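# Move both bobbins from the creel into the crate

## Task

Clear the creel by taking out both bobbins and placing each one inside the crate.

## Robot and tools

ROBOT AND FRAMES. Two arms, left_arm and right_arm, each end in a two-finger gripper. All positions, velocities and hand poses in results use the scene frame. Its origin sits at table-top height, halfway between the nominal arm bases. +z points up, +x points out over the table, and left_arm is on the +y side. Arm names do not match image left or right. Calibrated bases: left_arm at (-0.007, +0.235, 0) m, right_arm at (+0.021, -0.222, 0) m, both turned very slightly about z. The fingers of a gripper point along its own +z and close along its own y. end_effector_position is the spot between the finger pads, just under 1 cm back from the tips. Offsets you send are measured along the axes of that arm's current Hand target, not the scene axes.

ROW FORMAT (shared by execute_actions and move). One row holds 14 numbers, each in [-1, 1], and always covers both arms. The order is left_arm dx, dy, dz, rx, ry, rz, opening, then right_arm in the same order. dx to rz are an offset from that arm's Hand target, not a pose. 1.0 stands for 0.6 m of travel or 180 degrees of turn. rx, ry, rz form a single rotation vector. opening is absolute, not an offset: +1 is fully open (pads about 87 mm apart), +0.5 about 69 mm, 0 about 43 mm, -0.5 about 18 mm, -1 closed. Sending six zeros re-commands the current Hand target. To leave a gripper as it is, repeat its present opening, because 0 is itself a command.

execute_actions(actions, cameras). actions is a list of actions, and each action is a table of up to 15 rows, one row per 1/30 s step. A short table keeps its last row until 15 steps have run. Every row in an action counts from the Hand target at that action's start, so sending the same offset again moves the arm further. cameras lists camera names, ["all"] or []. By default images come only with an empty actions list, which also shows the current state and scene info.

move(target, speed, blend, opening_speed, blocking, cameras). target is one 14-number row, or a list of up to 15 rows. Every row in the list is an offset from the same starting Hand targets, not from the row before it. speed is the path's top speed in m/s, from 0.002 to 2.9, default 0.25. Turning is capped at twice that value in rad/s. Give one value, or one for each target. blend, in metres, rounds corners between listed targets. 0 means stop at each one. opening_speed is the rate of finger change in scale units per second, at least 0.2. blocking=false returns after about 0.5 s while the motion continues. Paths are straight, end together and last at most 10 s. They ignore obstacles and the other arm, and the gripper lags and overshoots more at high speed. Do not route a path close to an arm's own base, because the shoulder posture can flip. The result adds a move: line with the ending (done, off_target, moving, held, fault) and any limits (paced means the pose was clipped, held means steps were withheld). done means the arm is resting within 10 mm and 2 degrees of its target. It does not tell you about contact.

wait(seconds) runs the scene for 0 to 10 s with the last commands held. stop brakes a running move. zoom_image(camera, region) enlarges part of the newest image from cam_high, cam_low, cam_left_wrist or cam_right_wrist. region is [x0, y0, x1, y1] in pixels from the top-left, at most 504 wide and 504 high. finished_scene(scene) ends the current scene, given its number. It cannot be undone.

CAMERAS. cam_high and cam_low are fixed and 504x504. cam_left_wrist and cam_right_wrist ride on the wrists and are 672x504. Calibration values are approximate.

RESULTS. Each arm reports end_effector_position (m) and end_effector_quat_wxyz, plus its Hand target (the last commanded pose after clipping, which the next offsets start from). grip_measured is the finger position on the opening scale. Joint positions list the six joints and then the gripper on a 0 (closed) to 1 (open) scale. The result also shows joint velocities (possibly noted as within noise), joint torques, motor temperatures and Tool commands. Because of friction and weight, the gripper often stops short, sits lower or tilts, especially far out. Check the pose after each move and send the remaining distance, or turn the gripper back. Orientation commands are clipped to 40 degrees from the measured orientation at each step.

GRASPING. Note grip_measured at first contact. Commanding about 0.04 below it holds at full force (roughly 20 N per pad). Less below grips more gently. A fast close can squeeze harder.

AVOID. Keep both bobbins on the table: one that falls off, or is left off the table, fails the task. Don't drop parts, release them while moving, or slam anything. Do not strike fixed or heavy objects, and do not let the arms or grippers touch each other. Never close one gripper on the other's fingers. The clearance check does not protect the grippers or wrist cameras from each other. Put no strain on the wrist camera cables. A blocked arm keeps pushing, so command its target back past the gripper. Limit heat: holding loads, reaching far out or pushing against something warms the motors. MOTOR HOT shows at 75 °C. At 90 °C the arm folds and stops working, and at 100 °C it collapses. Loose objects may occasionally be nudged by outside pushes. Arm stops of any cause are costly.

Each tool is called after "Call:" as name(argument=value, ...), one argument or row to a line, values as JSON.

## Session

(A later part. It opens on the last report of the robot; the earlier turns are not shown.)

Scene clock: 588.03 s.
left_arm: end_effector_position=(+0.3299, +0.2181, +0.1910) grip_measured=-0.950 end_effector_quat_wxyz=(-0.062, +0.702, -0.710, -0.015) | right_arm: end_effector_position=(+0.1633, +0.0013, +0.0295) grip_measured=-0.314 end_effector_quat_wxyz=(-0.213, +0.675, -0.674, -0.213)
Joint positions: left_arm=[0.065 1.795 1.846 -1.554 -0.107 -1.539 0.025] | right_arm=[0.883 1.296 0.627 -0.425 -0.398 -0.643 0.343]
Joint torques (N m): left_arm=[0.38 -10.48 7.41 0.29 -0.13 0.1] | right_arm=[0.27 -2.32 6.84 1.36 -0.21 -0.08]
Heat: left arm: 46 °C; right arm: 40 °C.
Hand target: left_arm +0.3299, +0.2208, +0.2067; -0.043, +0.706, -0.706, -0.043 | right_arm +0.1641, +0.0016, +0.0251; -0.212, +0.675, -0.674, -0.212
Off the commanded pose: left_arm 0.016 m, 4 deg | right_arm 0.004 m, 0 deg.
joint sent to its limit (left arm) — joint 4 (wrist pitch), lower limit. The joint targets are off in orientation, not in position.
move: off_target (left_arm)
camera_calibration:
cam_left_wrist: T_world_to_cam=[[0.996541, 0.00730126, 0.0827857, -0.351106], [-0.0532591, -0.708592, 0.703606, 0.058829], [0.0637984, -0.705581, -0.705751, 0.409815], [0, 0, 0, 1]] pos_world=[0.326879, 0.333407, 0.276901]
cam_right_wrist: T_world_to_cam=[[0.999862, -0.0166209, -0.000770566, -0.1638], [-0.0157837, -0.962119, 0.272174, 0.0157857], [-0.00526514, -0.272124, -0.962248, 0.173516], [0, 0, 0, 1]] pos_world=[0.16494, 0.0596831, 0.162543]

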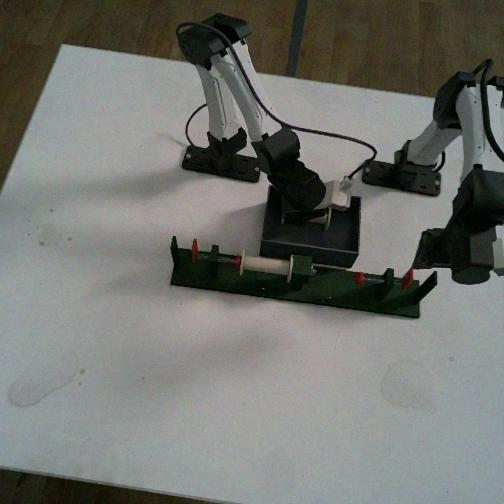

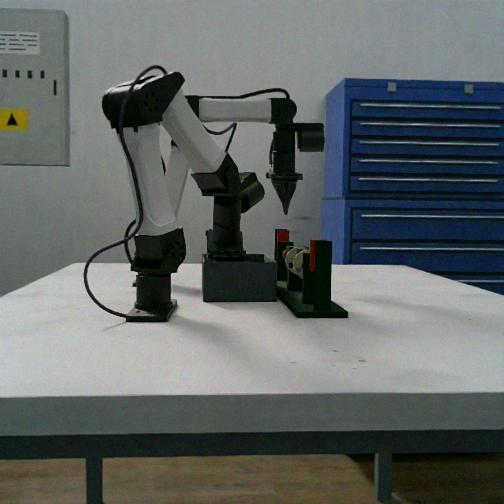

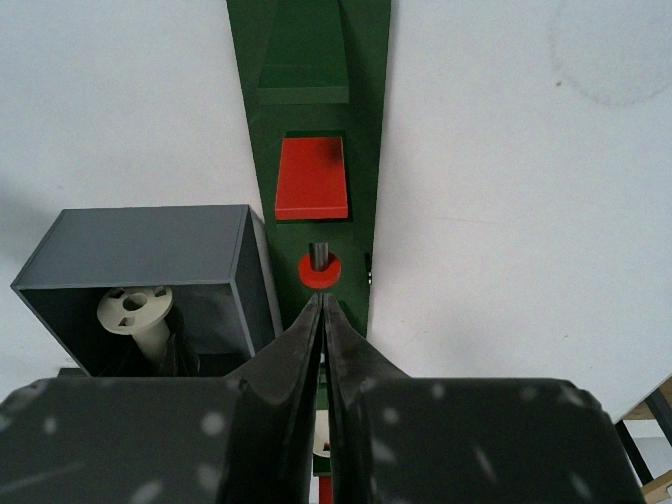

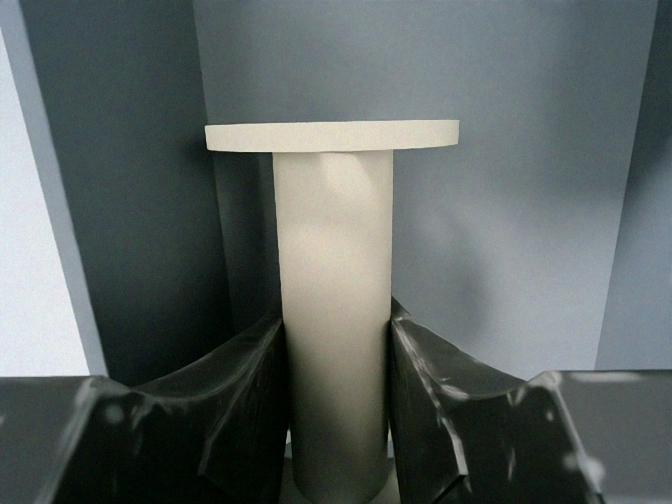

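Call:
move(
  target=[0,0,0,0,0,0,-0.95, 0.0096,0,0.0137,0,0,0,-0.38],
  speed=0.03,
  cameras=["cam_right_wrist"],
)

Scene clock: 594.47 s.
left_arm: end_effector_position=(+0.3299, +0.2181, +0.1910) grip_measured=-0.950 end_effector_quat_wxyz=(-0.062, +0.702, -0.710, -0.015) | right_arm: end_effector_position=(+0.1665, +0.0048, +0.0237) grip_measured=-0.314 end_effector_quat_wxyz=(-0.222, +0.675, -0.671, -0.214)
Joint positions: left_arm=[0.065 1.795 1.846 -1.554 -0.107 -1.539 0.025] | right_arm=[0.883 1.313 0.606 -0.368 -0.398 -0.643 0.343]
Joint torques (N m): left_arm=[0.36 -10.48 7.41 0.29 -0.13 0.1] | right_arm=[0.31 -1.89 5.98 1.32 -0.21 -0.08]
Heat: left arm: 47 °C; right arm: 40 °C.
Hand target: left_arm +0.3299, +0.2208, +0.2067; -0.043, +0.706, -0.706, -0.043 | right_arm +0.1641, +0.0015, +0.0151; -0.212, +0.675, -0.674, -0.212
Off the commanded pose: left_arm 0.016 m, 4 deg | right_arm 0.009 m, 1 deg.
joint sent to its limit (left arm) — joint 4 (wrist pitch), lower limit. The joint targets are off in orientation, not in position.
move: off_target (left_arm)
camera_calibration:
cam_right_wrist: T_world_to_cam=[[0.999787, -0.0166792, 0.0121615, -0.16719], [-0.0192534, -0.965945, 0.258031, 0.021712], [0.00744357, -0.25821, -0.96606, 0.166873], [0, 0, 0, 1]] pos_world=[0.166331, 0.0612724, 0.157641]
Images, in order (width x height): cam_right_wrist 672x504.

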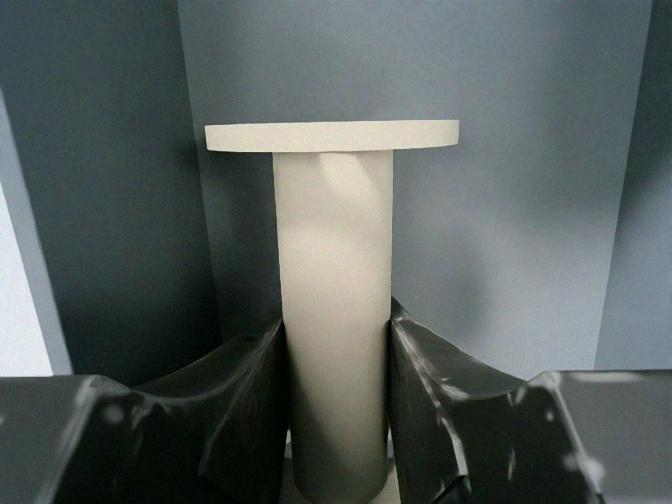

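Call:
move(
  target=[0,0,0,0,0,0,-0.95, 0.002,0,0.004,0,0,0,-0.05],
  speed=0.03,
  opening_speed=0.25,
  cameras=["cam_right_wrist","cam_left_wrist"],
)

Scene clock: 599.27 s.
left_arm: end_effector_position=(+0.3299, +0.2181, +0.1910) grip_measured=-0.950 end_effector_quat_wxyz=(-0.062, +0.702, -0.710, -0.015) | right_arm: end_effector_position=(+0.1691, +0.0077, +0.0238) grip_measured=-0.050 end_effector_quat_wxyz=(-0.229, +0.674, -0.668, -0.214)
Joint positions: left_arm=[0.065 1.795 1.846 -1.554 -0.107 -1.539 0.025] | right_arm=[0.883 1.317 0.603 -0.345 -0.399 -0.643 0.475]
Joint torques (N m): left_arm=[0.38 -10.47 7.41 0.29 -0.13 0.1] | right_arm=[0.42 -1.72 5.64 1.27 -0.21 -0.06]
Heat: left arm: 47 °C; right arm: 39 °C.
Hand target: left_arm +0.3299, +0.2208, +0.2067; -0.043, +0.706, -0.706, -0.043 | right_arm +0.1641, +0.0019, +0.0124; -0.212, +0.675, -0.674, -0.212
Off the commanded pose: left_arm 0.016 m, 4 deg | right_arm 0.014 m, 2 deg.
joint sent to its limit (left arm) — joint 4 (wrist pitch), lower limit. The joint targets are off in orientation, not in position.
move: off_target (left_arm, right_arm)
camera_calibration:
cam_left_wrist: T_world_to_cam=[[0.996541, 0.00730126, 0.0827857, -0.351106], [-0.0532591, -0.708592, 0.703606, 0.058829], [0.0637984, -0.705581, -0.705751, 0.409815], [0, 0, 0, 1]] pos_world=[0.326879, 0.333407, 0.276901]
cam_right_wrist: T_world_to_cam=[[0.999608, -0.0167109, 0.0224588, -0.16997], [-0.0217302, -0.968977, 0.246196, 0.0252559], [0.0176479, -0.246587, -0.96896, 0.165992], [0, 0, 0, 1]] pos_world=[0.167523, 0.0625635, 0.158439]
Images, in order (width x height): cam_left_wrist 672x504, cam_right_wrist 672x504.

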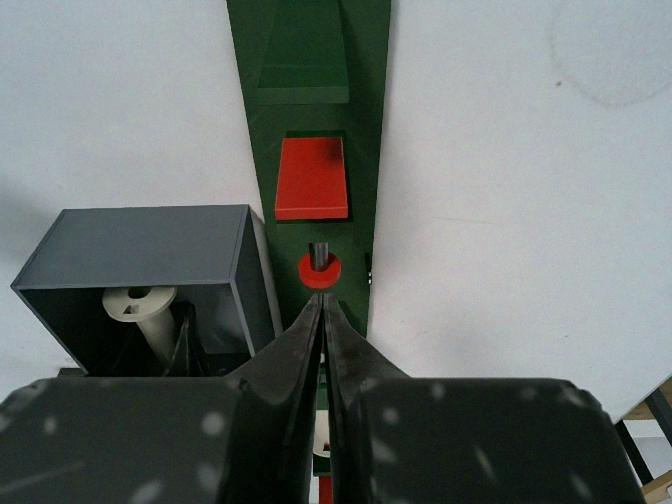

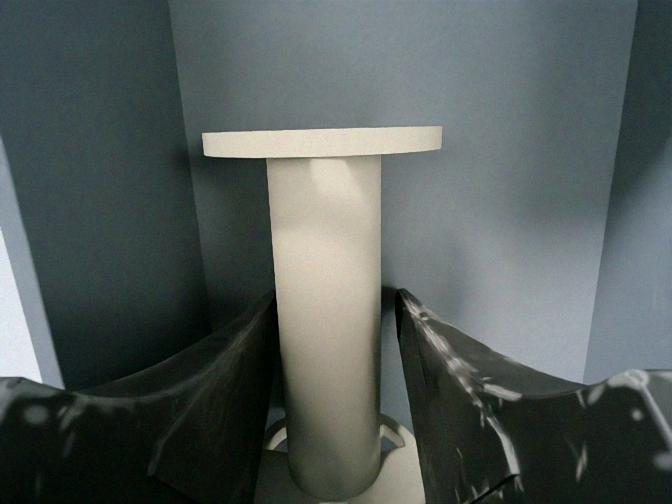

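Call:
move(
  target=[
    [0,0,0,0,0,0,-0.95, 0,0,-0.03,0,0,0,0.15],
    [0,0,0,0,0,0,-0.95, 0,0,-0.28,0,0,0,0.15],
  ],
  speed=0.08,
  cameras=["all"],
)

Call:
zoom_image(
  camera="cam_high",
  region=[240, 150, 400, 290],
)

Scene clock: 610.10 s.
left_arm: end_effector_position=(+0.3299, +0.2181, +0.1910) grip_measured=-0.950 end_effector_quat_wxyz=(-0.062, +0.702, -0.710, -0.015) | right_arm: end_effector_position=(+0.1636, -0.0947, +0.1422) grip_measured=+0.150 end_effector_quat_wxyz=(-0.203, +0.674, -0.678, -0.211)
Joint positions: left_arm=[0.065 1.795 1.846 -1.554 -0.107 -1.539 0.025] | right_arm=[0.464 1.056 0.972 -1.23 -0.543 -1.081 0.575]
Joint torques (N m): left_arm=[0.38 -10.47 7.39 0.29 -0.14 0.1] | right_arm=[-0.27 -2.13 10.09 0.67 -0.51 -0.15]
Motor temperatures (°C): left_arm=[25 42 48 25 27 26 23] | right_arm=[21 35 39 28 22 25 27]
Heat: left arm: 48 °C; right arm: 39 °C.
Hand target: left_arm +0.3299, +0.2208, +0.2067; -0.043, +0.706, -0.706, -0.043 | right_arm +0.1642, -0.0942, +0.1502; -0.212, +0.675, -0.674, -0.212
Off the commanded pose: left_arm 0.016 m, 4 deg | right_arm 0.008 m, 1 deg.
joint sent to its limit (left arm) — joint 4 (wrist pitch), lower limit. The joint targets are off in orientation, not in position.
move: off_target (left_arm)
camera_calibration:
cam_left_wrist: T_world_to_cam=[[0.996541, 0.00730126, 0.0827857, -0.351106], [-0.0532591, -0.708592, 0.703606, 0.058829], [0.0637984, -0.705581, -0.705751, 0.409815], [0, 0, 0, 1]] pos_world=[0.326879, 0.333407, 0.276901]
cam_right_wrist: T_world_to_cam=[[0.999739, -0.0198204, -0.0113326, -0.164371], [-0.0157093, -0.957343, 0.288526, -0.109059], [-0.0165678, -0.288273, -0.957405, 0.255525], [0, 0, 0, 1]] pos_world=[0.166849, -0.0340036, 0.274244]

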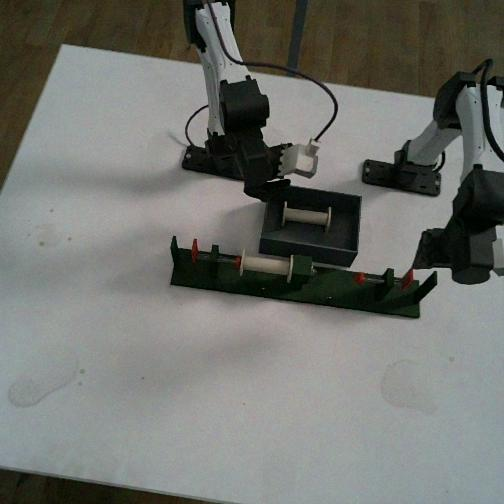

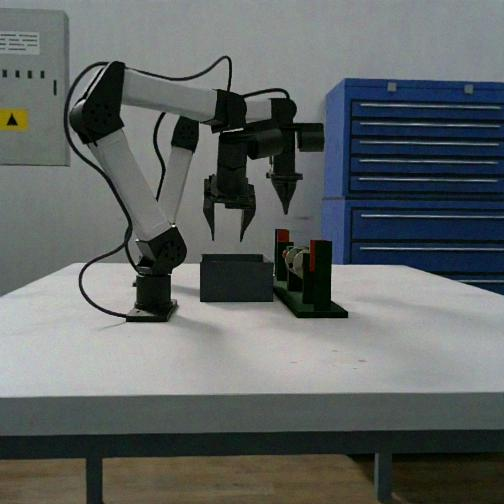

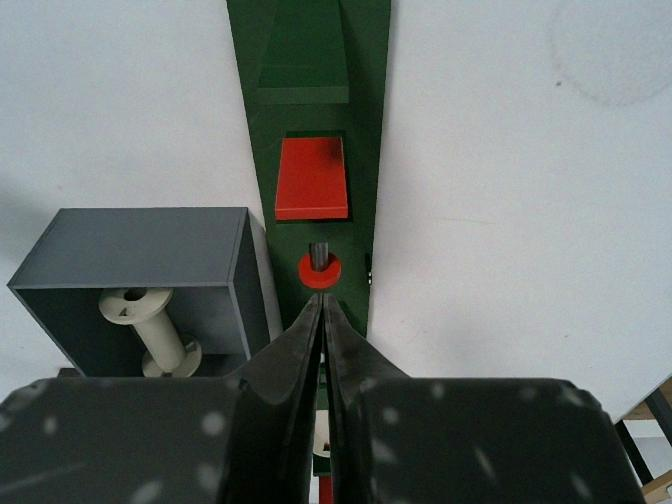

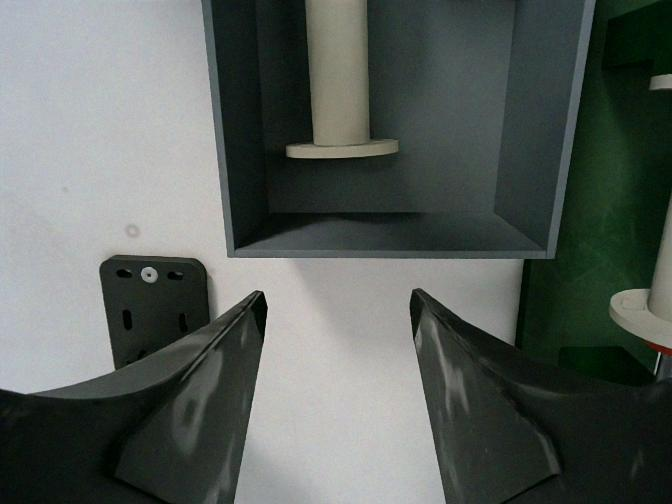

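Scaled by 3.150.

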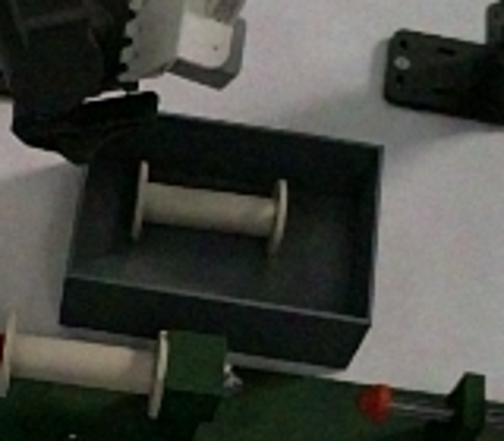

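Call:
move(
  target=[0.1958,0,-0.0458,0.1594,-0.1004,0.4769,0.3, 0.1088,-0.2263,-0.239,0.2687,0.0219,0.4216,-0.5],
  speed=0.2,
  cameras=["all"],
)

Scene clock: 649.43 s.
left_arm: end_effector_position=(+0.3315, +0.1025, +0.2105) grip_measured=+0.300 end_effector_quat_wxyz=(+0.242, -0.007, +0.970, +0.009) | right_arm: end_effector_position=(+0.2983, -0.2261, +0.2278) grip_measured=-0.500 end_effector_quat_wxyz=(+0.263, -0.010, +0.965, +0.004)
Joint positions: left_arm=[-0.387 1.686 1.752 -1.195 -0.218 -0.4 0.65] | right_arm=[0.025 1.316 1.462 -1.186 -0.026 -0.04 0.25]
Joint torques (N m): left_arm=[-0.75 -10.63 5 1.35 -0.09 0.22] | right_arm=[-0.29 -2.36 10.35 1.15 0.15 0.02]
Heat: left arm: 48 °C; right arm: 40 °C.
Hand target: left_arm +0.3298, +0.1009, +0.2198; +0.259, +0.000, +0.966, +0.000 | right_arm +0.2998, -0.2297, +0.2306; +0.259, -0.001, +0.966, -0.001
Off the commanded pose: left_arm 0.010 m, 2 deg | right_arm 0.005 m, 1 deg.
move: done
camera_calibration:
cam_left_wrist: T_world_to_cam=[[0.0323952, -0.999412, 0.0112288, 0.0843043], [-0.920122, -0.0254342, 0.390805, 0.24647], [-0.39029, -0.022992, -0.920405, 0.467571], [0, 0, 0, 1]] pos_world=[0.40654, 0.101274, 0.333087]
cam_right_wrist: T_world_to_cam=[[0.00314055, -0.999994, -0.00138798, -0.227297], [-0.93747, -0.00342728, 0.34805, 0.219648], [-0.348053, 0.000208121, -0.937475, 0.461451], [0, 0, 0, 1]] pos_world=[0.367237, -0.226639, 0.355835]

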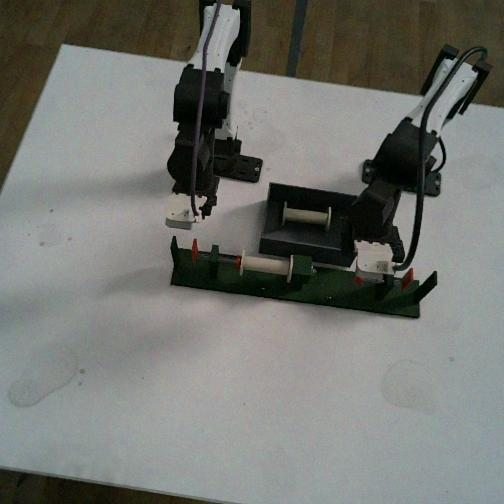

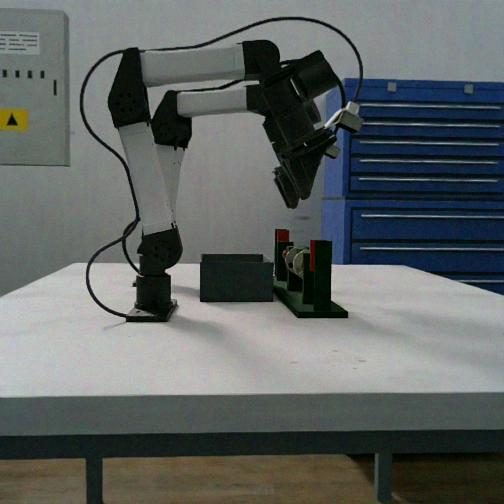

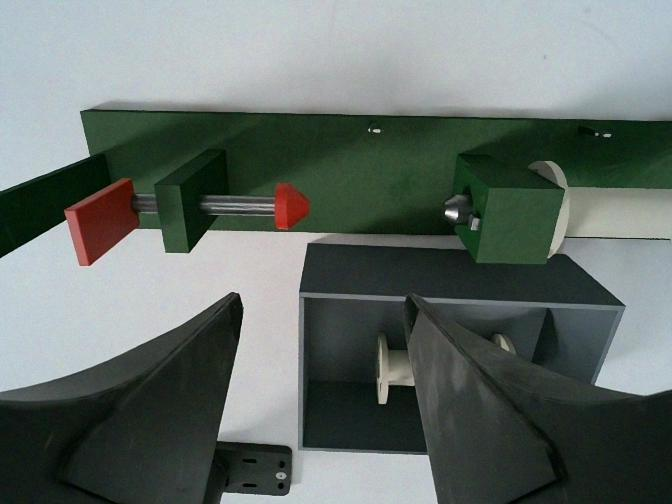

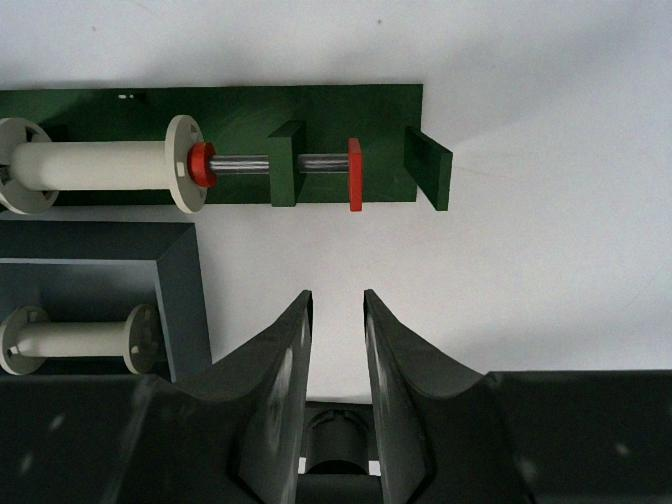

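Call:
move(
  target=[0.046,-0.1917,0.0697,0.2687,-0.0219,0.4216,0.3, -0.0125,0.0133,0.065,0.1555,0.1045,0.4784,-0.95],
  speed=0.2,
  cameras=["all"],
)

Scene clock: 669.13 s.
left_arm: end_effector_position=(+0.3243, -0.0074, +0.1645) grip_measured=+0.300 end_effector_quat_wxyz=(+0.205, +0.666, +0.686, -0.209) | right_arm: end_effector_position=(+0.3281, -0.2218, +0.2052) grip_measured=-0.949 end_effector_quat_wxyz=(+0.073, +0.699, +0.711, -0.011)
Joint positions: left_arm=[-0.446 1.899 1.819 -1.178 0.515 0.964 0.65] | right_arm=[-0.019 1.674 1.762 -1.561 0.111 1.478 0.025]
Joint torques (N m): left_arm=[-0.9 -8.27 8.43 0.78 0.45 0.26] | right_arm=[-0.32 -4.66 6.95 0.38 0.08 0.01]
Heat: left arm: 47 °C; right arm: 43 °C.
Hand target: left_arm +0.3267, -0.0142, +0.1698; +0.213, +0.674, +0.674, -0.213 | right_arm +0.3259, -0.2218, +0.2006; +0.038, +0.706, +0.706, -0.037
Off the commanded pose: left_arm 0.009 m, 2 deg | right_arm 0.005 m, 5 deg.
joint sent to its limit (right arm) — joint 4 (wrist pitch), lower limit. The joint targets are off in orientation, not in position.
move: off_target (right_arm)
camera_calibration:
cam_left_wrist: T_world_to_cam=[[-0.998466, -0.0375809, 0.0406706, 0.311781], [-0.0240735, 0.956003, 0.292369, -0.0121711], [-0.0498687, 0.290941, -0.95544, 0.317649], [0, 0, 0, 1]] pos_world=[0.32685, -0.0690646, 0.294373]
cam_right_wrist: T_world_to_cam=[[-0.996927, -0.00600726, -0.0781111, 0.341215], [-0.0586157, 0.71871, 0.692835, 0.0564079], [0.0519772, 0.695284, -0.716853, 0.428211], [0, 0, 0, 1]] pos_world=[0.321215, -0.33622, 0.294536]

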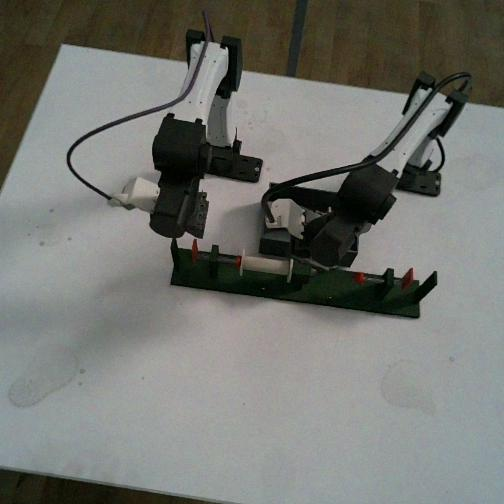

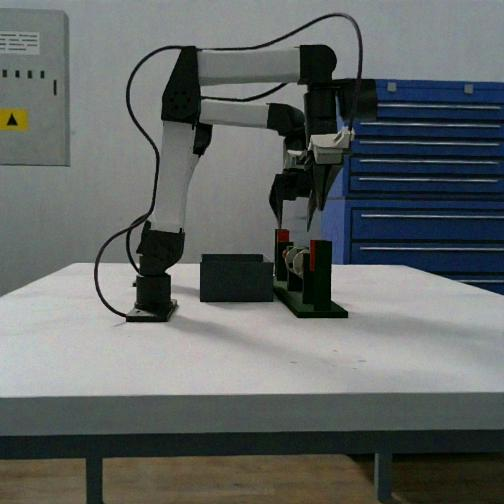

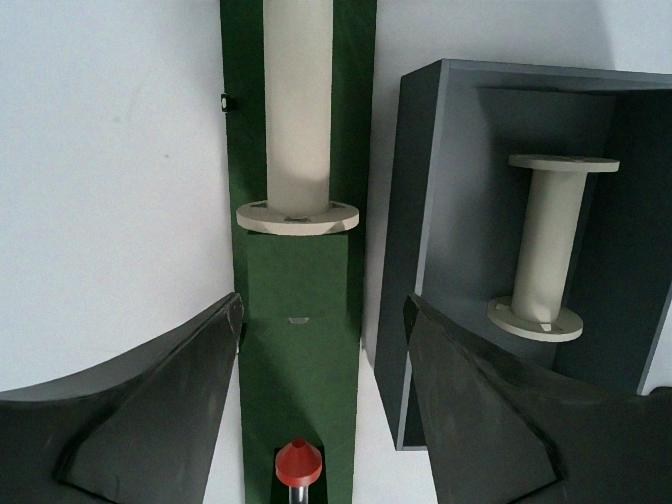

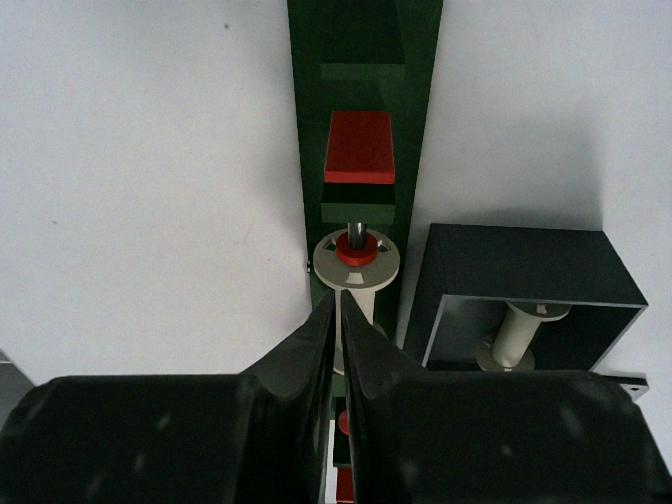

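Call:
move(
  target=[0.0113,0.0188,0.065,0,0,0,0.3, 0.0277,-0.0067,0.0892,0,0,0,-0.95],
  speed=0.1,
  cameras=["all"],
)

Scene clock: 688.03 s.
left_arm: end_effector_position=(+0.3380, -0.0262, +0.1375) grip_measured=+0.300 end_effector_quat_wxyz=(+0.212, +0.675, +0.676, -0.209) | right_arm: end_effector_position=(+0.3199, -0.2138, +0.1510) grip_measured=-0.949 end_effector_quat_wxyz=(+0.041, +0.705, +0.707, -0.038)
Joint positions: left_arm=[-0.469 1.96 1.79 -1.068 0.515 0.964 0.65] | right_arm=[0.005 1.674 1.544 -1.431 0.111 1.521 0.025]
Joint torques (N m): left_arm=[-0.94 -9.29 5.29 1.14 0.37 0.02] | right_arm=[0.83 -5.44 6.13 0.5 0.16 0.04]
Heat: left arm: 49 °C; right arm: 41 °C.
Hand target: left_arm +0.3380, -0.0310, +0.1341; +0.213, +0.674, +0.674, -0.213 | right_arm +0.3219, -0.2110, +0.1456; +0.038, +0.706, +0.706, -0.037
Off the commanded pose: left_arm 0.006 m, 0 deg | right_arm 0.006 m, 0 deg.
move: done
camera_calibration:
cam_left_wrist: T_world_to_cam=[[-0.999631, -0.0136, 0.0235255, 0.329336], [-0.0063989, 0.959211, 0.28262, 0.00948394], [-0.0264095, 0.282365, -0.958944, 0.290354], [0, 0, 0, 1]] pos_world=[0.336943, -0.0866038, 0.268005]
cam_right_wrist: T_world_to_cam=[[-0.999906, 0.0132992, 0.00327369, 0.321616], [0.0117875, 0.713904, 0.700144, 0.0630993], [0.00697427, 0.700117, -0.713994, 0.399226], [0, 0, 0, 1]] pos_world=[0.318058, -0.328829, 0.239813]

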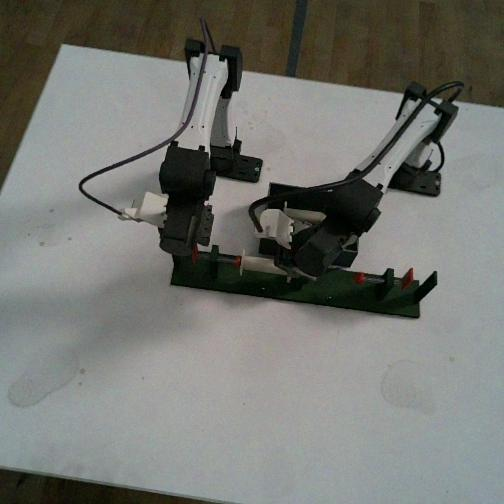

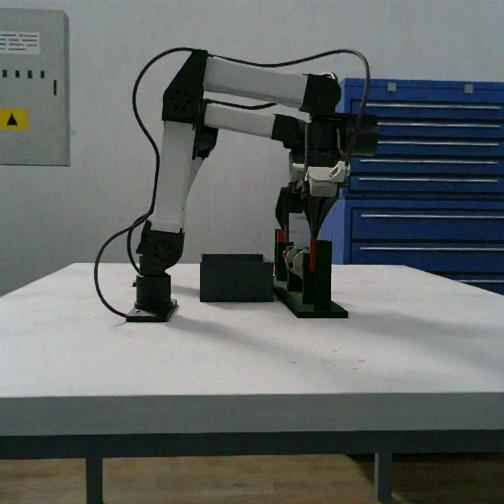

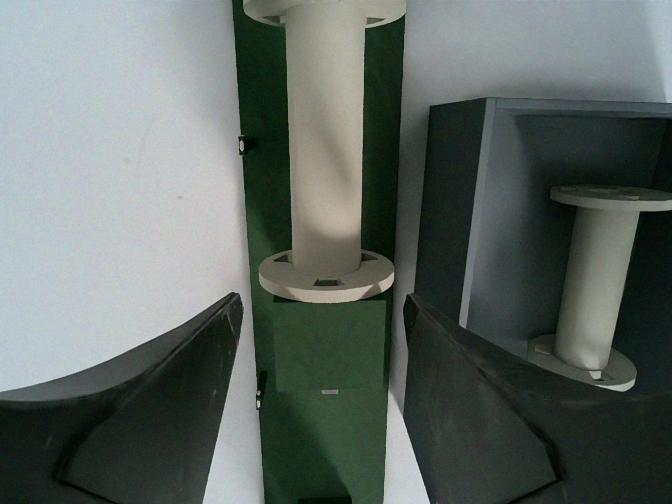

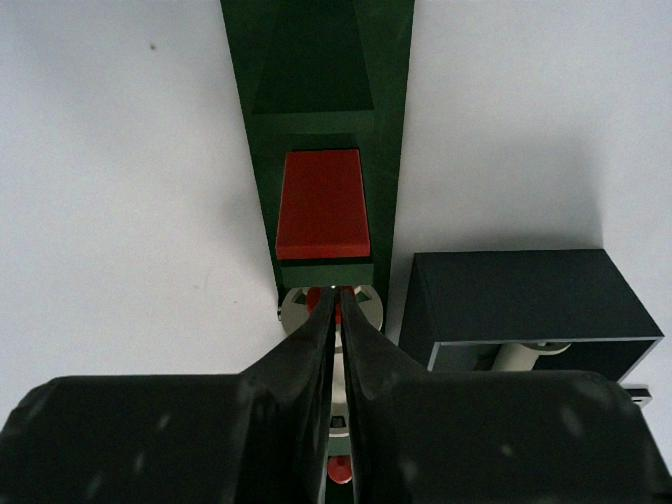

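Call:
move(
  target=[0.0093,-0.0008,0.1237,0,0,0,0.3, 0.0083,0.0067,0.0613,0,0,0,-0.95],
  speed=0.06,
  cameras=["all"],
)

Call:
zoom_image(
  camera="cam_low",
  region=[240, 180, 370, 330],
)

Scene clock: 701.30 s.
left_arm: end_effector_position=(+0.3373, -0.0662, +0.0753) grip_measured=+0.300 end_effector_quat_wxyz=(+0.213, +0.676, +0.673, -0.214) | right_arm: end_effector_position=(+0.3224, -0.2092, +0.1232) grip_measured=-0.950 end_effector_quat_wxyz=(+0.038, +0.704, +0.709, -0.031)
Joint positions: left_arm=[-0.55 2.042 1.654 -0.808 0.497 0.881 0.65] | right_arm=[0.012 1.674 1.433 -1.316 0.097 1.524 0.025]
Joint torques (N m): left_arm=[-0.81 -9.83 5.24 1.22 0.25 -0.01] | right_arm=[0.59 -4.45 4.12 0.81 0.32 0.06]
Heat: left arm: 48 °C; right arm: 39 °C.
Hand target: left_arm +0.3376, -0.0690, +0.0702; +0.213, +0.674, +0.674, -0.213 | right_arm +0.3260, -0.2100, +0.1085; +0.038, +0.706, +0.706, -0.037
Off the commanded pose: left_arm 0.006 m, 0 deg | right_arm 0.015 m, 1 deg.
move: off_target (right_arm)
camera_calibration:
cam_left_wrist: T_world_to_cam=[[-0.999647, -0.00650678, 0.0257426, 0.329886], [0.000803025, 0.961657, 0.274255, 0.0638568], [-0.02654, 0.274179, -0.961312, 0.241668], [0, 0, 0, 1]] pos_world=[0.336132, -0.125522, 0.206313]
cam_right_wrist: T_world_to_cam=[[-0.999963, 0.00854353, -0.000881274, 0.323713], [0.00538756, 0.70385, 0.710328, 0.078083], [0.00668899, 0.710297, -0.70387, 0.377183], [0, 0, 0, 1]] pos_world=[0.320757, -0.325636, 0.210308]

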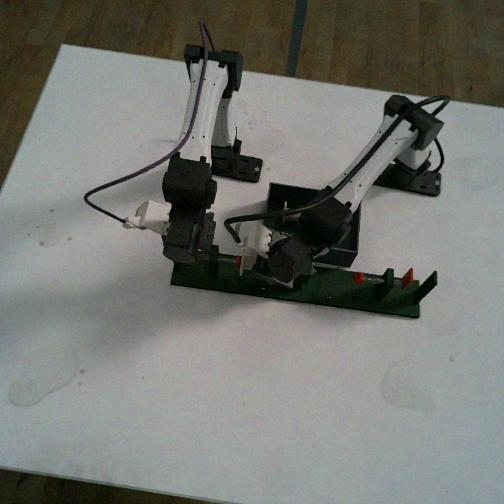

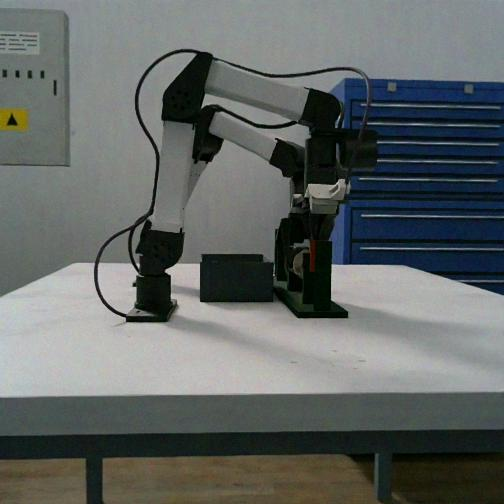

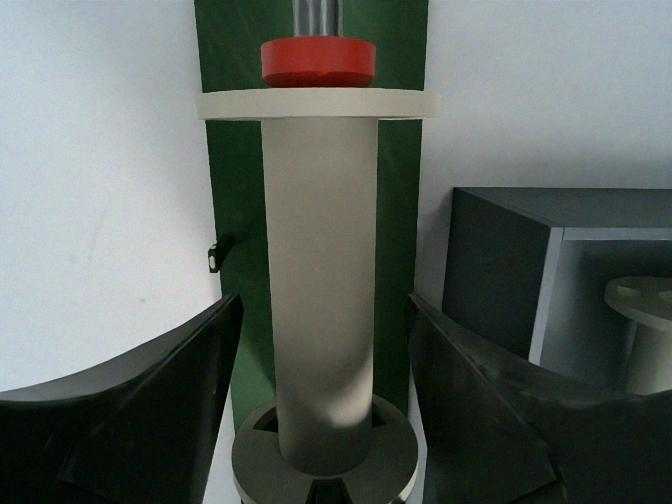

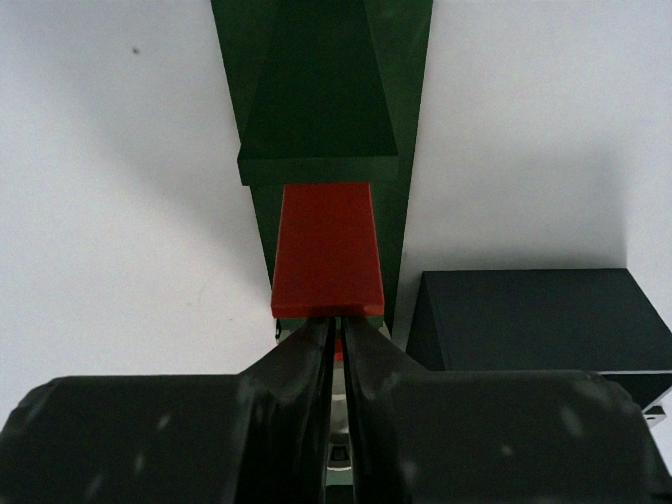

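Scaled by 3.360.

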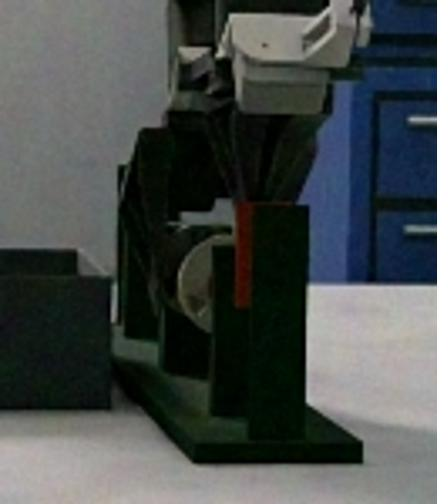

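Call:
move(
  target=[
    [0.0057,0,0.0082,0,0,0,0.3, 0,0,0,0,0,0,-0.95],
    [0.0057,0,0.0082,0,0,0,-0.38, 0,0,0,0,0,0,-0.95],
  ],
  speed=0.06,
  opening_speed=0.5,
  cameras=["cam_left_wrist"],
)

Scene clock: 709.20 s.
left_arm: end_effector_position=(+0.3376, -0.0701, +0.0723) grip_measured=-0.281 end_effector_quat_wxyz=(+0.219, +0.671, +0.675, -0.215) | right_arm: end_effector_position=(+0.3224, -0.2092, +0.1232) grip_measured=-0.950 end_effector_quat_wxyz=(+0.038, +0.704, +0.709, -0.031)
Joint positions: left_arm=[-0.556 2.042 1.637 -0.773 0.497 0.861 0.359] | right_arm=[0.012 1.674 1.433 -1.316 0.097 1.524 0.025]
Joint torques (N m): left_arm=[-0.36 -9.46 5.12 1.11 0.25 0.2] | right_arm=[0.59 -4.45 4.15 0.79 0.32 0.06]
Heat: left arm: 47 °C; right arm: 39 °C.
Hand target: left_arm +0.3376, -0.0690, +0.0642; +0.213, +0.674, +0.674, -0.213 | right_arm +0.3259, -0.2100, +0.1085; +0.038, +0.706, +0.706, -0.037
Off the commanded pose: left_arm 0.008 m, 1 deg | right_arm 0.015 m, 1 deg.
move: off_target (right_arm)
camera_calibration:
cam_left_wrist: T_world_to_cam=[[-0.999578, -0.0175465, 0.0231318, 0.329644], [-0.0107944, 0.964204, 0.264942, 0.0731667], [-0.0269526, 0.264581, -0.963987, 0.239462], [0, 0, 0, 1]] pos_world=[0.336749, -0.128121, 0.203828]
Images, in order (width x height): cam_left_wrist 672x504.

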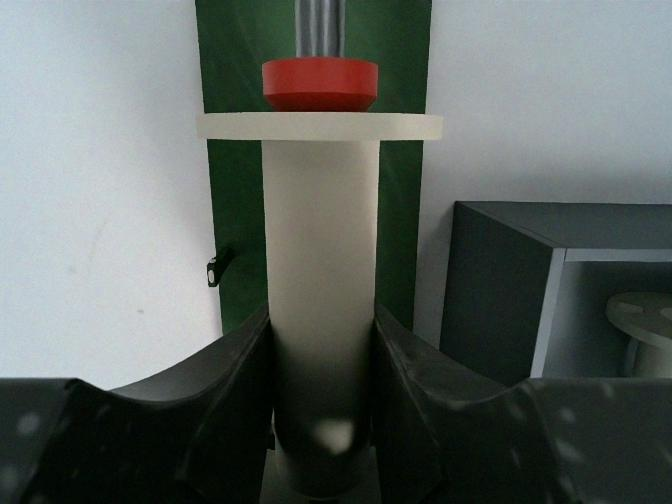

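Call:
move(
  target=[0,0,0,0,0,0,-0.38, -0.0595,0,-0.007,0,-0.08,0,-0.95],
  speed=0.04,
  cameras=["all"],
)

Scene clock: 717.33 s.
left_arm: end_effector_position=(+0.3377, -0.0700, +0.0722) grip_measured=-0.281 end_effector_quat_wxyz=(+0.219, +0.671, +0.675, -0.215) | right_arm: end_effector_position=(+0.3227, -0.2142, +0.1216) grip_measured=-0.950 end_effector_quat_wxyz=(+0.080, +0.694, +0.712, -0.071)
Joint positions: left_arm=[-0.556 2.042 1.637 -0.773 0.497 0.861 0.359] | right_arm=[0.066 1.674 1.433 -1.317 0.215 1.559 0.025]
Joint torques (N m): left_arm=[-0.35 -9.44 5.11 1.11 0.26 0.2] | right_arm=[-0.85 -4.64 7.65 0.43 1.9 0.03]
Heat: left arm: 46 °C; right arm: 38 °C.
Hand target: left_arm +0.3375, -0.0690, +0.0642; +0.213, +0.674, +0.674, -0.213 | right_arm +0.3260, -0.2450, +0.1165; +0.126, +0.696, +0.696, -0.126
Off the commanded pose: left_arm 0.008 m, 1 deg | right_arm 0.031 m, 8 deg.
move: off_target (right_arm)
camera_calibration:
cam_left_wrist: T_world_to_cam=[[-0.999569, -0.0179912, 0.0232164, 0.329567], [-0.0111929, 0.964121, 0.265229, 0.0732311], [-0.0271552, 0.264854, -0.963906, 0.239548], [0, 0, 0, 1]] pos_world=[0.33675, -0.12812, 0.203827]
cam_right_wrist: T_world_to_cam=[[-0.999953, -0.00914416, -0.00334006, 0.320567], [-0.00923591, 0.782643, 0.622402, 0.114918], [-0.00307727, 0.622404, -0.78269, 0.373469], [0, 0, 0, 1]] pos_world=[0.322763, -0.319457, 0.221856]

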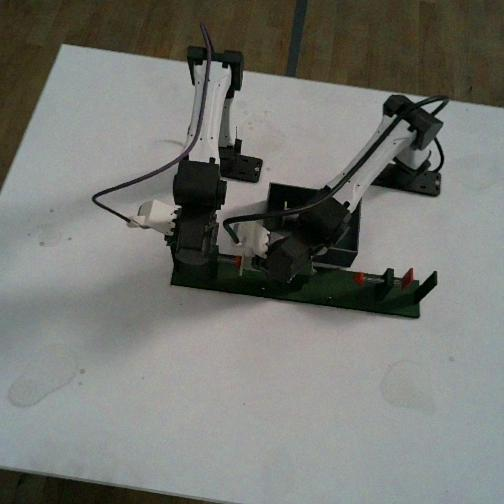

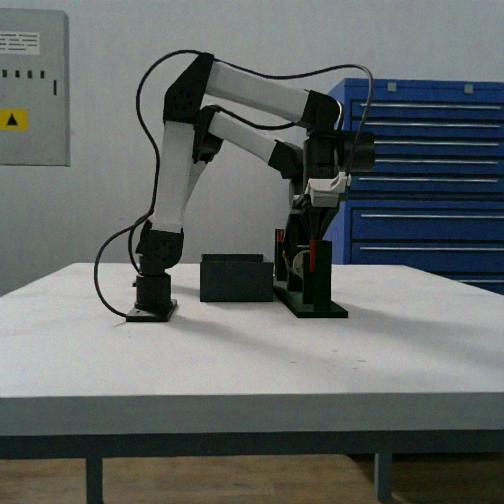

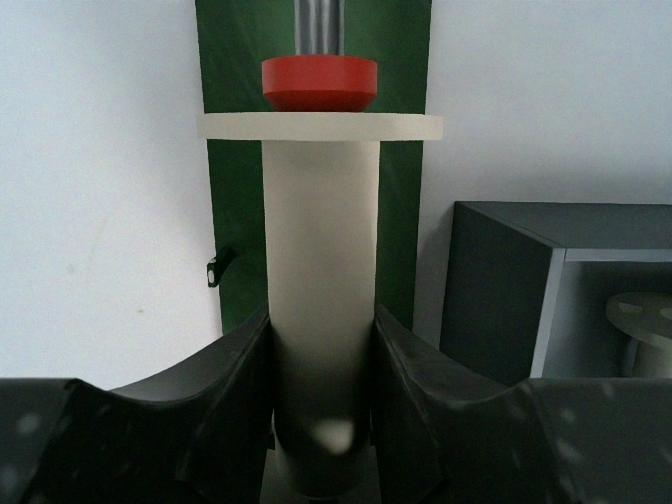

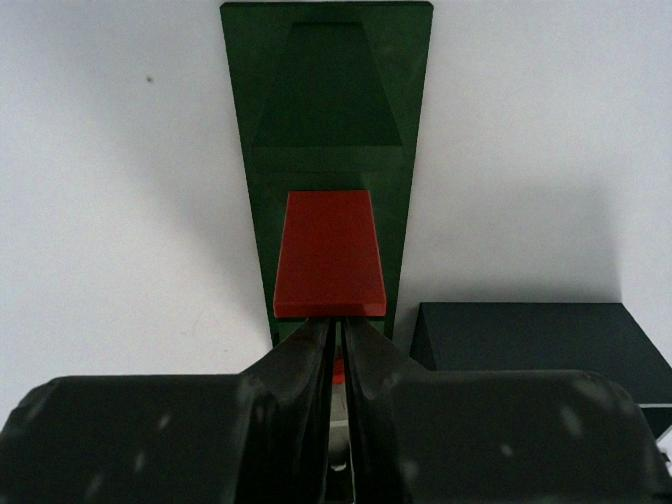

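Call:
move(
  target=[0,0,0,0,0,0,-0.38, -0.047,0,0.0175,0,-0.03,0,-0.95],
  speed=0.04,
  cameras=["cam_left_wrist","cam_right_wrist"],
)

Scene clock: 722.43 s.
left_arm: end_effector_position=(+0.3377, -0.0700, +0.0722) grip_measured=-0.281 end_effector_quat_wxyz=(+0.219, +0.671, +0.675, -0.215) | right_arm: end_effector_position=(+0.3223, -0.2253, +0.1217) grip_measured=-0.950 end_effector_quat_wxyz=(+0.098, +0.688, +0.714, -0.091)
Joint positions: left_arm=[-0.556 2.042 1.637 -0.773 0.497 0.861 0.359] | right_arm=[0.061 1.674 1.433 -1.317 0.268 1.541 0.025]
Joint torques (N m): left_arm=[-0.38 -9.46 5.11 1.11 0.25 0.19] | right_arm=[-3.3 -5.01 6.64 0.58 2.39 -0.19]
Heat: left arm: 46 °C; right arm: 38 °C.
Hand target: left_arm +0.3375, -0.0690, +0.0642; +0.213, +0.674, +0.674, -0.213 | right_arm +0.3260, -0.2750, +0.1165; +0.159, +0.689, +0.689, -0.158
Off the commanded pose: left_arm 0.008 m, 1 deg | right_arm 0.050 m, 11 deg.
move: off_target (right_arm)
camera_calibration:
cam_left_wrist: T_world_to_cam=[[-0.999569, -0.0179912, 0.0232164, 0.329567], [-0.0111929, 0.964121, 0.265229, 0.0732311], [-0.0271552, 0.264854, -0.963906, 0.239548], [0, 0, 0, 1]] pos_world=[0.33675, -0.12812, 0.203827]
cam_right_wrist: T_world_to_cam=[[-0.999779, -0.0210168, 0.000447588, 0.316862], [-0.0168583, 0.814311, 0.580183, 0.13829], [-0.0125581, 0.580047, -0.814486, 0.377843], [0, 0, 0, 1]] pos_world=[0.323869, -0.325119, 0.227373]
Images, in order (width x height): cam_left_wrist 672x504, cam_right_wrist 672x504.

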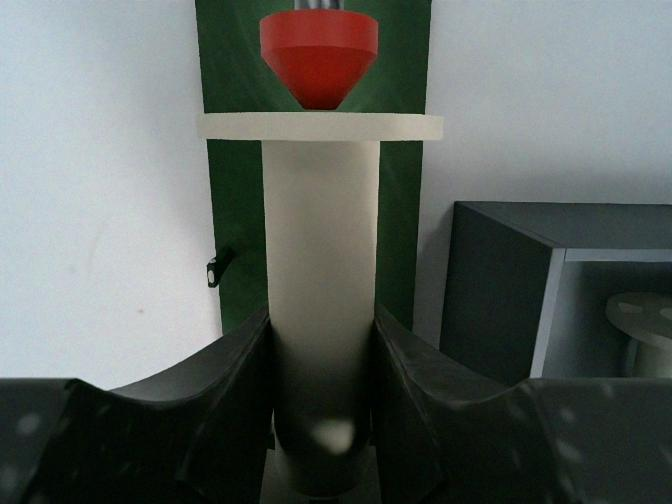

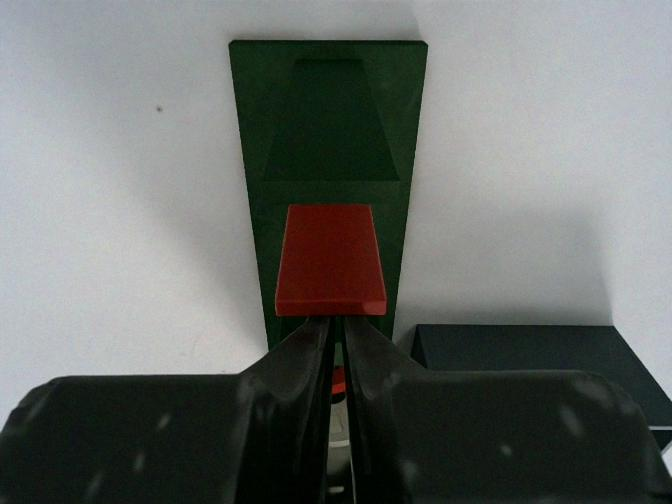

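Call:
move(
  target=[
    [0,0,0,0,0,0,-0.38, -0.0405,0,0.0198,0,-0.012,0,-0.95],
    [0,0,0,0,0,0,-0.38, -0.075,0,0.037,0,-0.022,0,-0.95],
  ],
  speed=0.04,
  cameras=["cam_left_wrist","cam_right_wrist"],
)

Scene clock: 727.77 s.
left_arm: end_effector_position=(+0.3377, -0.0700, +0.0722) grip_measured=-0.281 end_effector_quat_wxyz=(+0.219, +0.671, +0.675, -0.215) | right_arm: end_effector_position=(+0.3218, -0.2508, +0.1216) grip_measured=-0.950 end_effector_quat_wxyz=(+0.092, +0.679, +0.723, -0.087)
Joint positions: left_arm=[-0.556 2.042 1.637 -0.773 0.497 0.861 0.359] | right_arm=[-0.032 1.674 1.433 -1.293 0.252 1.42 0.025]
Joint torques (N m): left_arm=[-0.36 -9.46 5.12 1.11 0.25 0.19] | right_arm=[-5.09 -5.52 6.27 0.91 3.19 -0.24]
Heat: left arm: 46 °C; right arm: 38 °C.
Hand target: left_arm +0.3375, -0.0690, +0.0642; +0.213, +0.674, +0.674, -0.213 | right_arm +0.3260, -0.3253, +0.1162; +0.183, +0.683, +0.683, -0.182
Off the commanded pose: left_arm 0.008 m, 1 deg | right_arm 0.075 m, 16 deg.
move: off_target (right_arm)
camera_calibration:
cam_left_wrist: T_world_to_cam=[[-0.999569, -0.0179912, 0.0232164, 0.329567], [-0.0111929, 0.964121, 0.265229, 0.0732311], [-0.0271552, 0.264854, -0.963906, 0.239548], [0, 0, 0, 1]] pos_world=[0.33675, -0.12812, 0.203827]
cam_right_wrist: T_world_to_cam=[[-0.998933, -0.0456134, 0.00727025, 0.308538], [-0.0325085, 0.806114, 0.590866, 0.160789], [-0.032812, 0.589999, -0.806737, 0.400644], [0, 0, 0, 1]] pos_world=[0.326581, -0.351921, 0.225967]
Images, in order (width x height): cam_left_wrist 672x504, cam_right_wrist 672x504.

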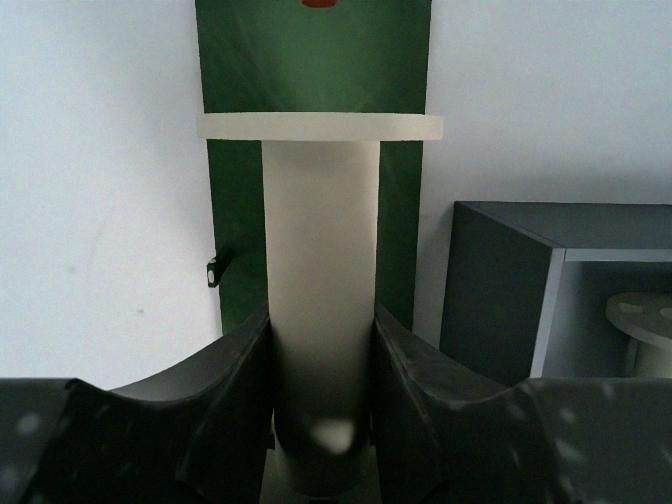

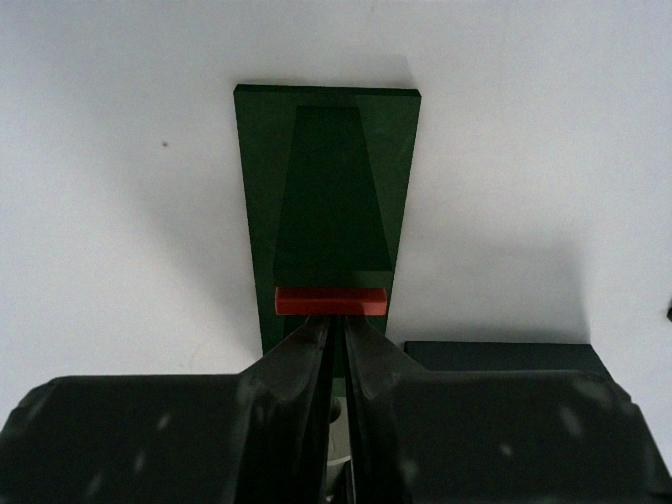

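Call:
move(
  target=[-0.027,0,0.0108,0,0,0,-0.38, 0,0,0,0,0,0,-0.95],
  speed=0.04,
  cameras=["cam_left_wrist","cam_high"],
)

Scene clock: 731.17 s.
left_arm: end_effector_position=(+0.3357, -0.0807, +0.0718) grip_measured=-0.281 end_effector_quat_wxyz=(+0.216, +0.675, +0.673, -0.213) | right_arm: end_effector_position=(+0.3218, -0.2508, +0.1216) grip_measured=-0.950 end_effector_quat_wxyz=(+0.092, +0.679, +0.724, -0.087)
Joint positions: left_arm=[-0.581 2.063 1.668 -0.78 0.483 0.845 0.359] | right_arm=[-0.032 1.674 1.433 -1.293 0.252 1.419 0.025]
Joint torques (N m): left_arm=[-1.07 -8.62 7.76 1.05 0.26 0.05] | right_arm=[-5.08 -5.61 6.17 0.92 3.22 -0.23]
Heat: left arm: 45 °C; right arm: 38 °C.
Hand target: left_arm +0.3374, -0.0862, +0.0681; +0.213, +0.674, +0.674, -0.213 | right_arm +0.3261, -0.3253, +0.1162; +0.183, +0.683, +0.683, -0.182
Off the commanded pose: left_arm 0.007 m, 0 deg | right_arm 0.075 m, 16 deg.
move: off_target (right_arm)
camera_calibration:
cam_left_wrist: T_world_to_cam=[[-0.999706, -0.0104797, 0.0218589, 0.328243], [-0.00412272, 0.962091, 0.272698, 0.0805612], [-0.023888, 0.272528, -0.961851, 0.241267], [0, 0, 0, 1]] pos_world=[0.334242, -0.139819, 0.202919]
Images, in order (width x height): cam_high 504x504, cam_left_wrist 672x504.

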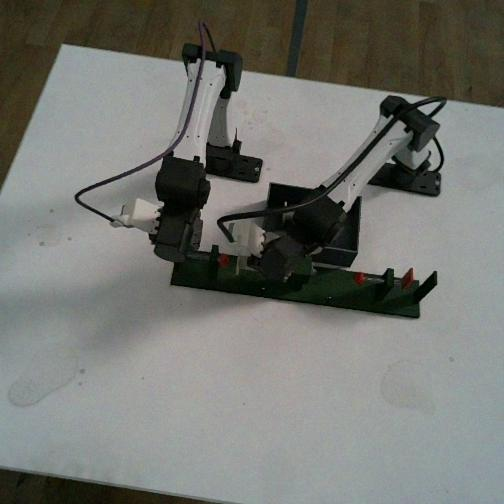

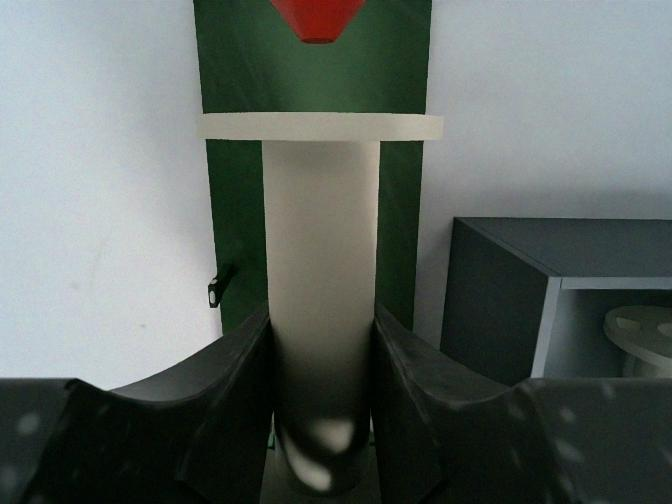

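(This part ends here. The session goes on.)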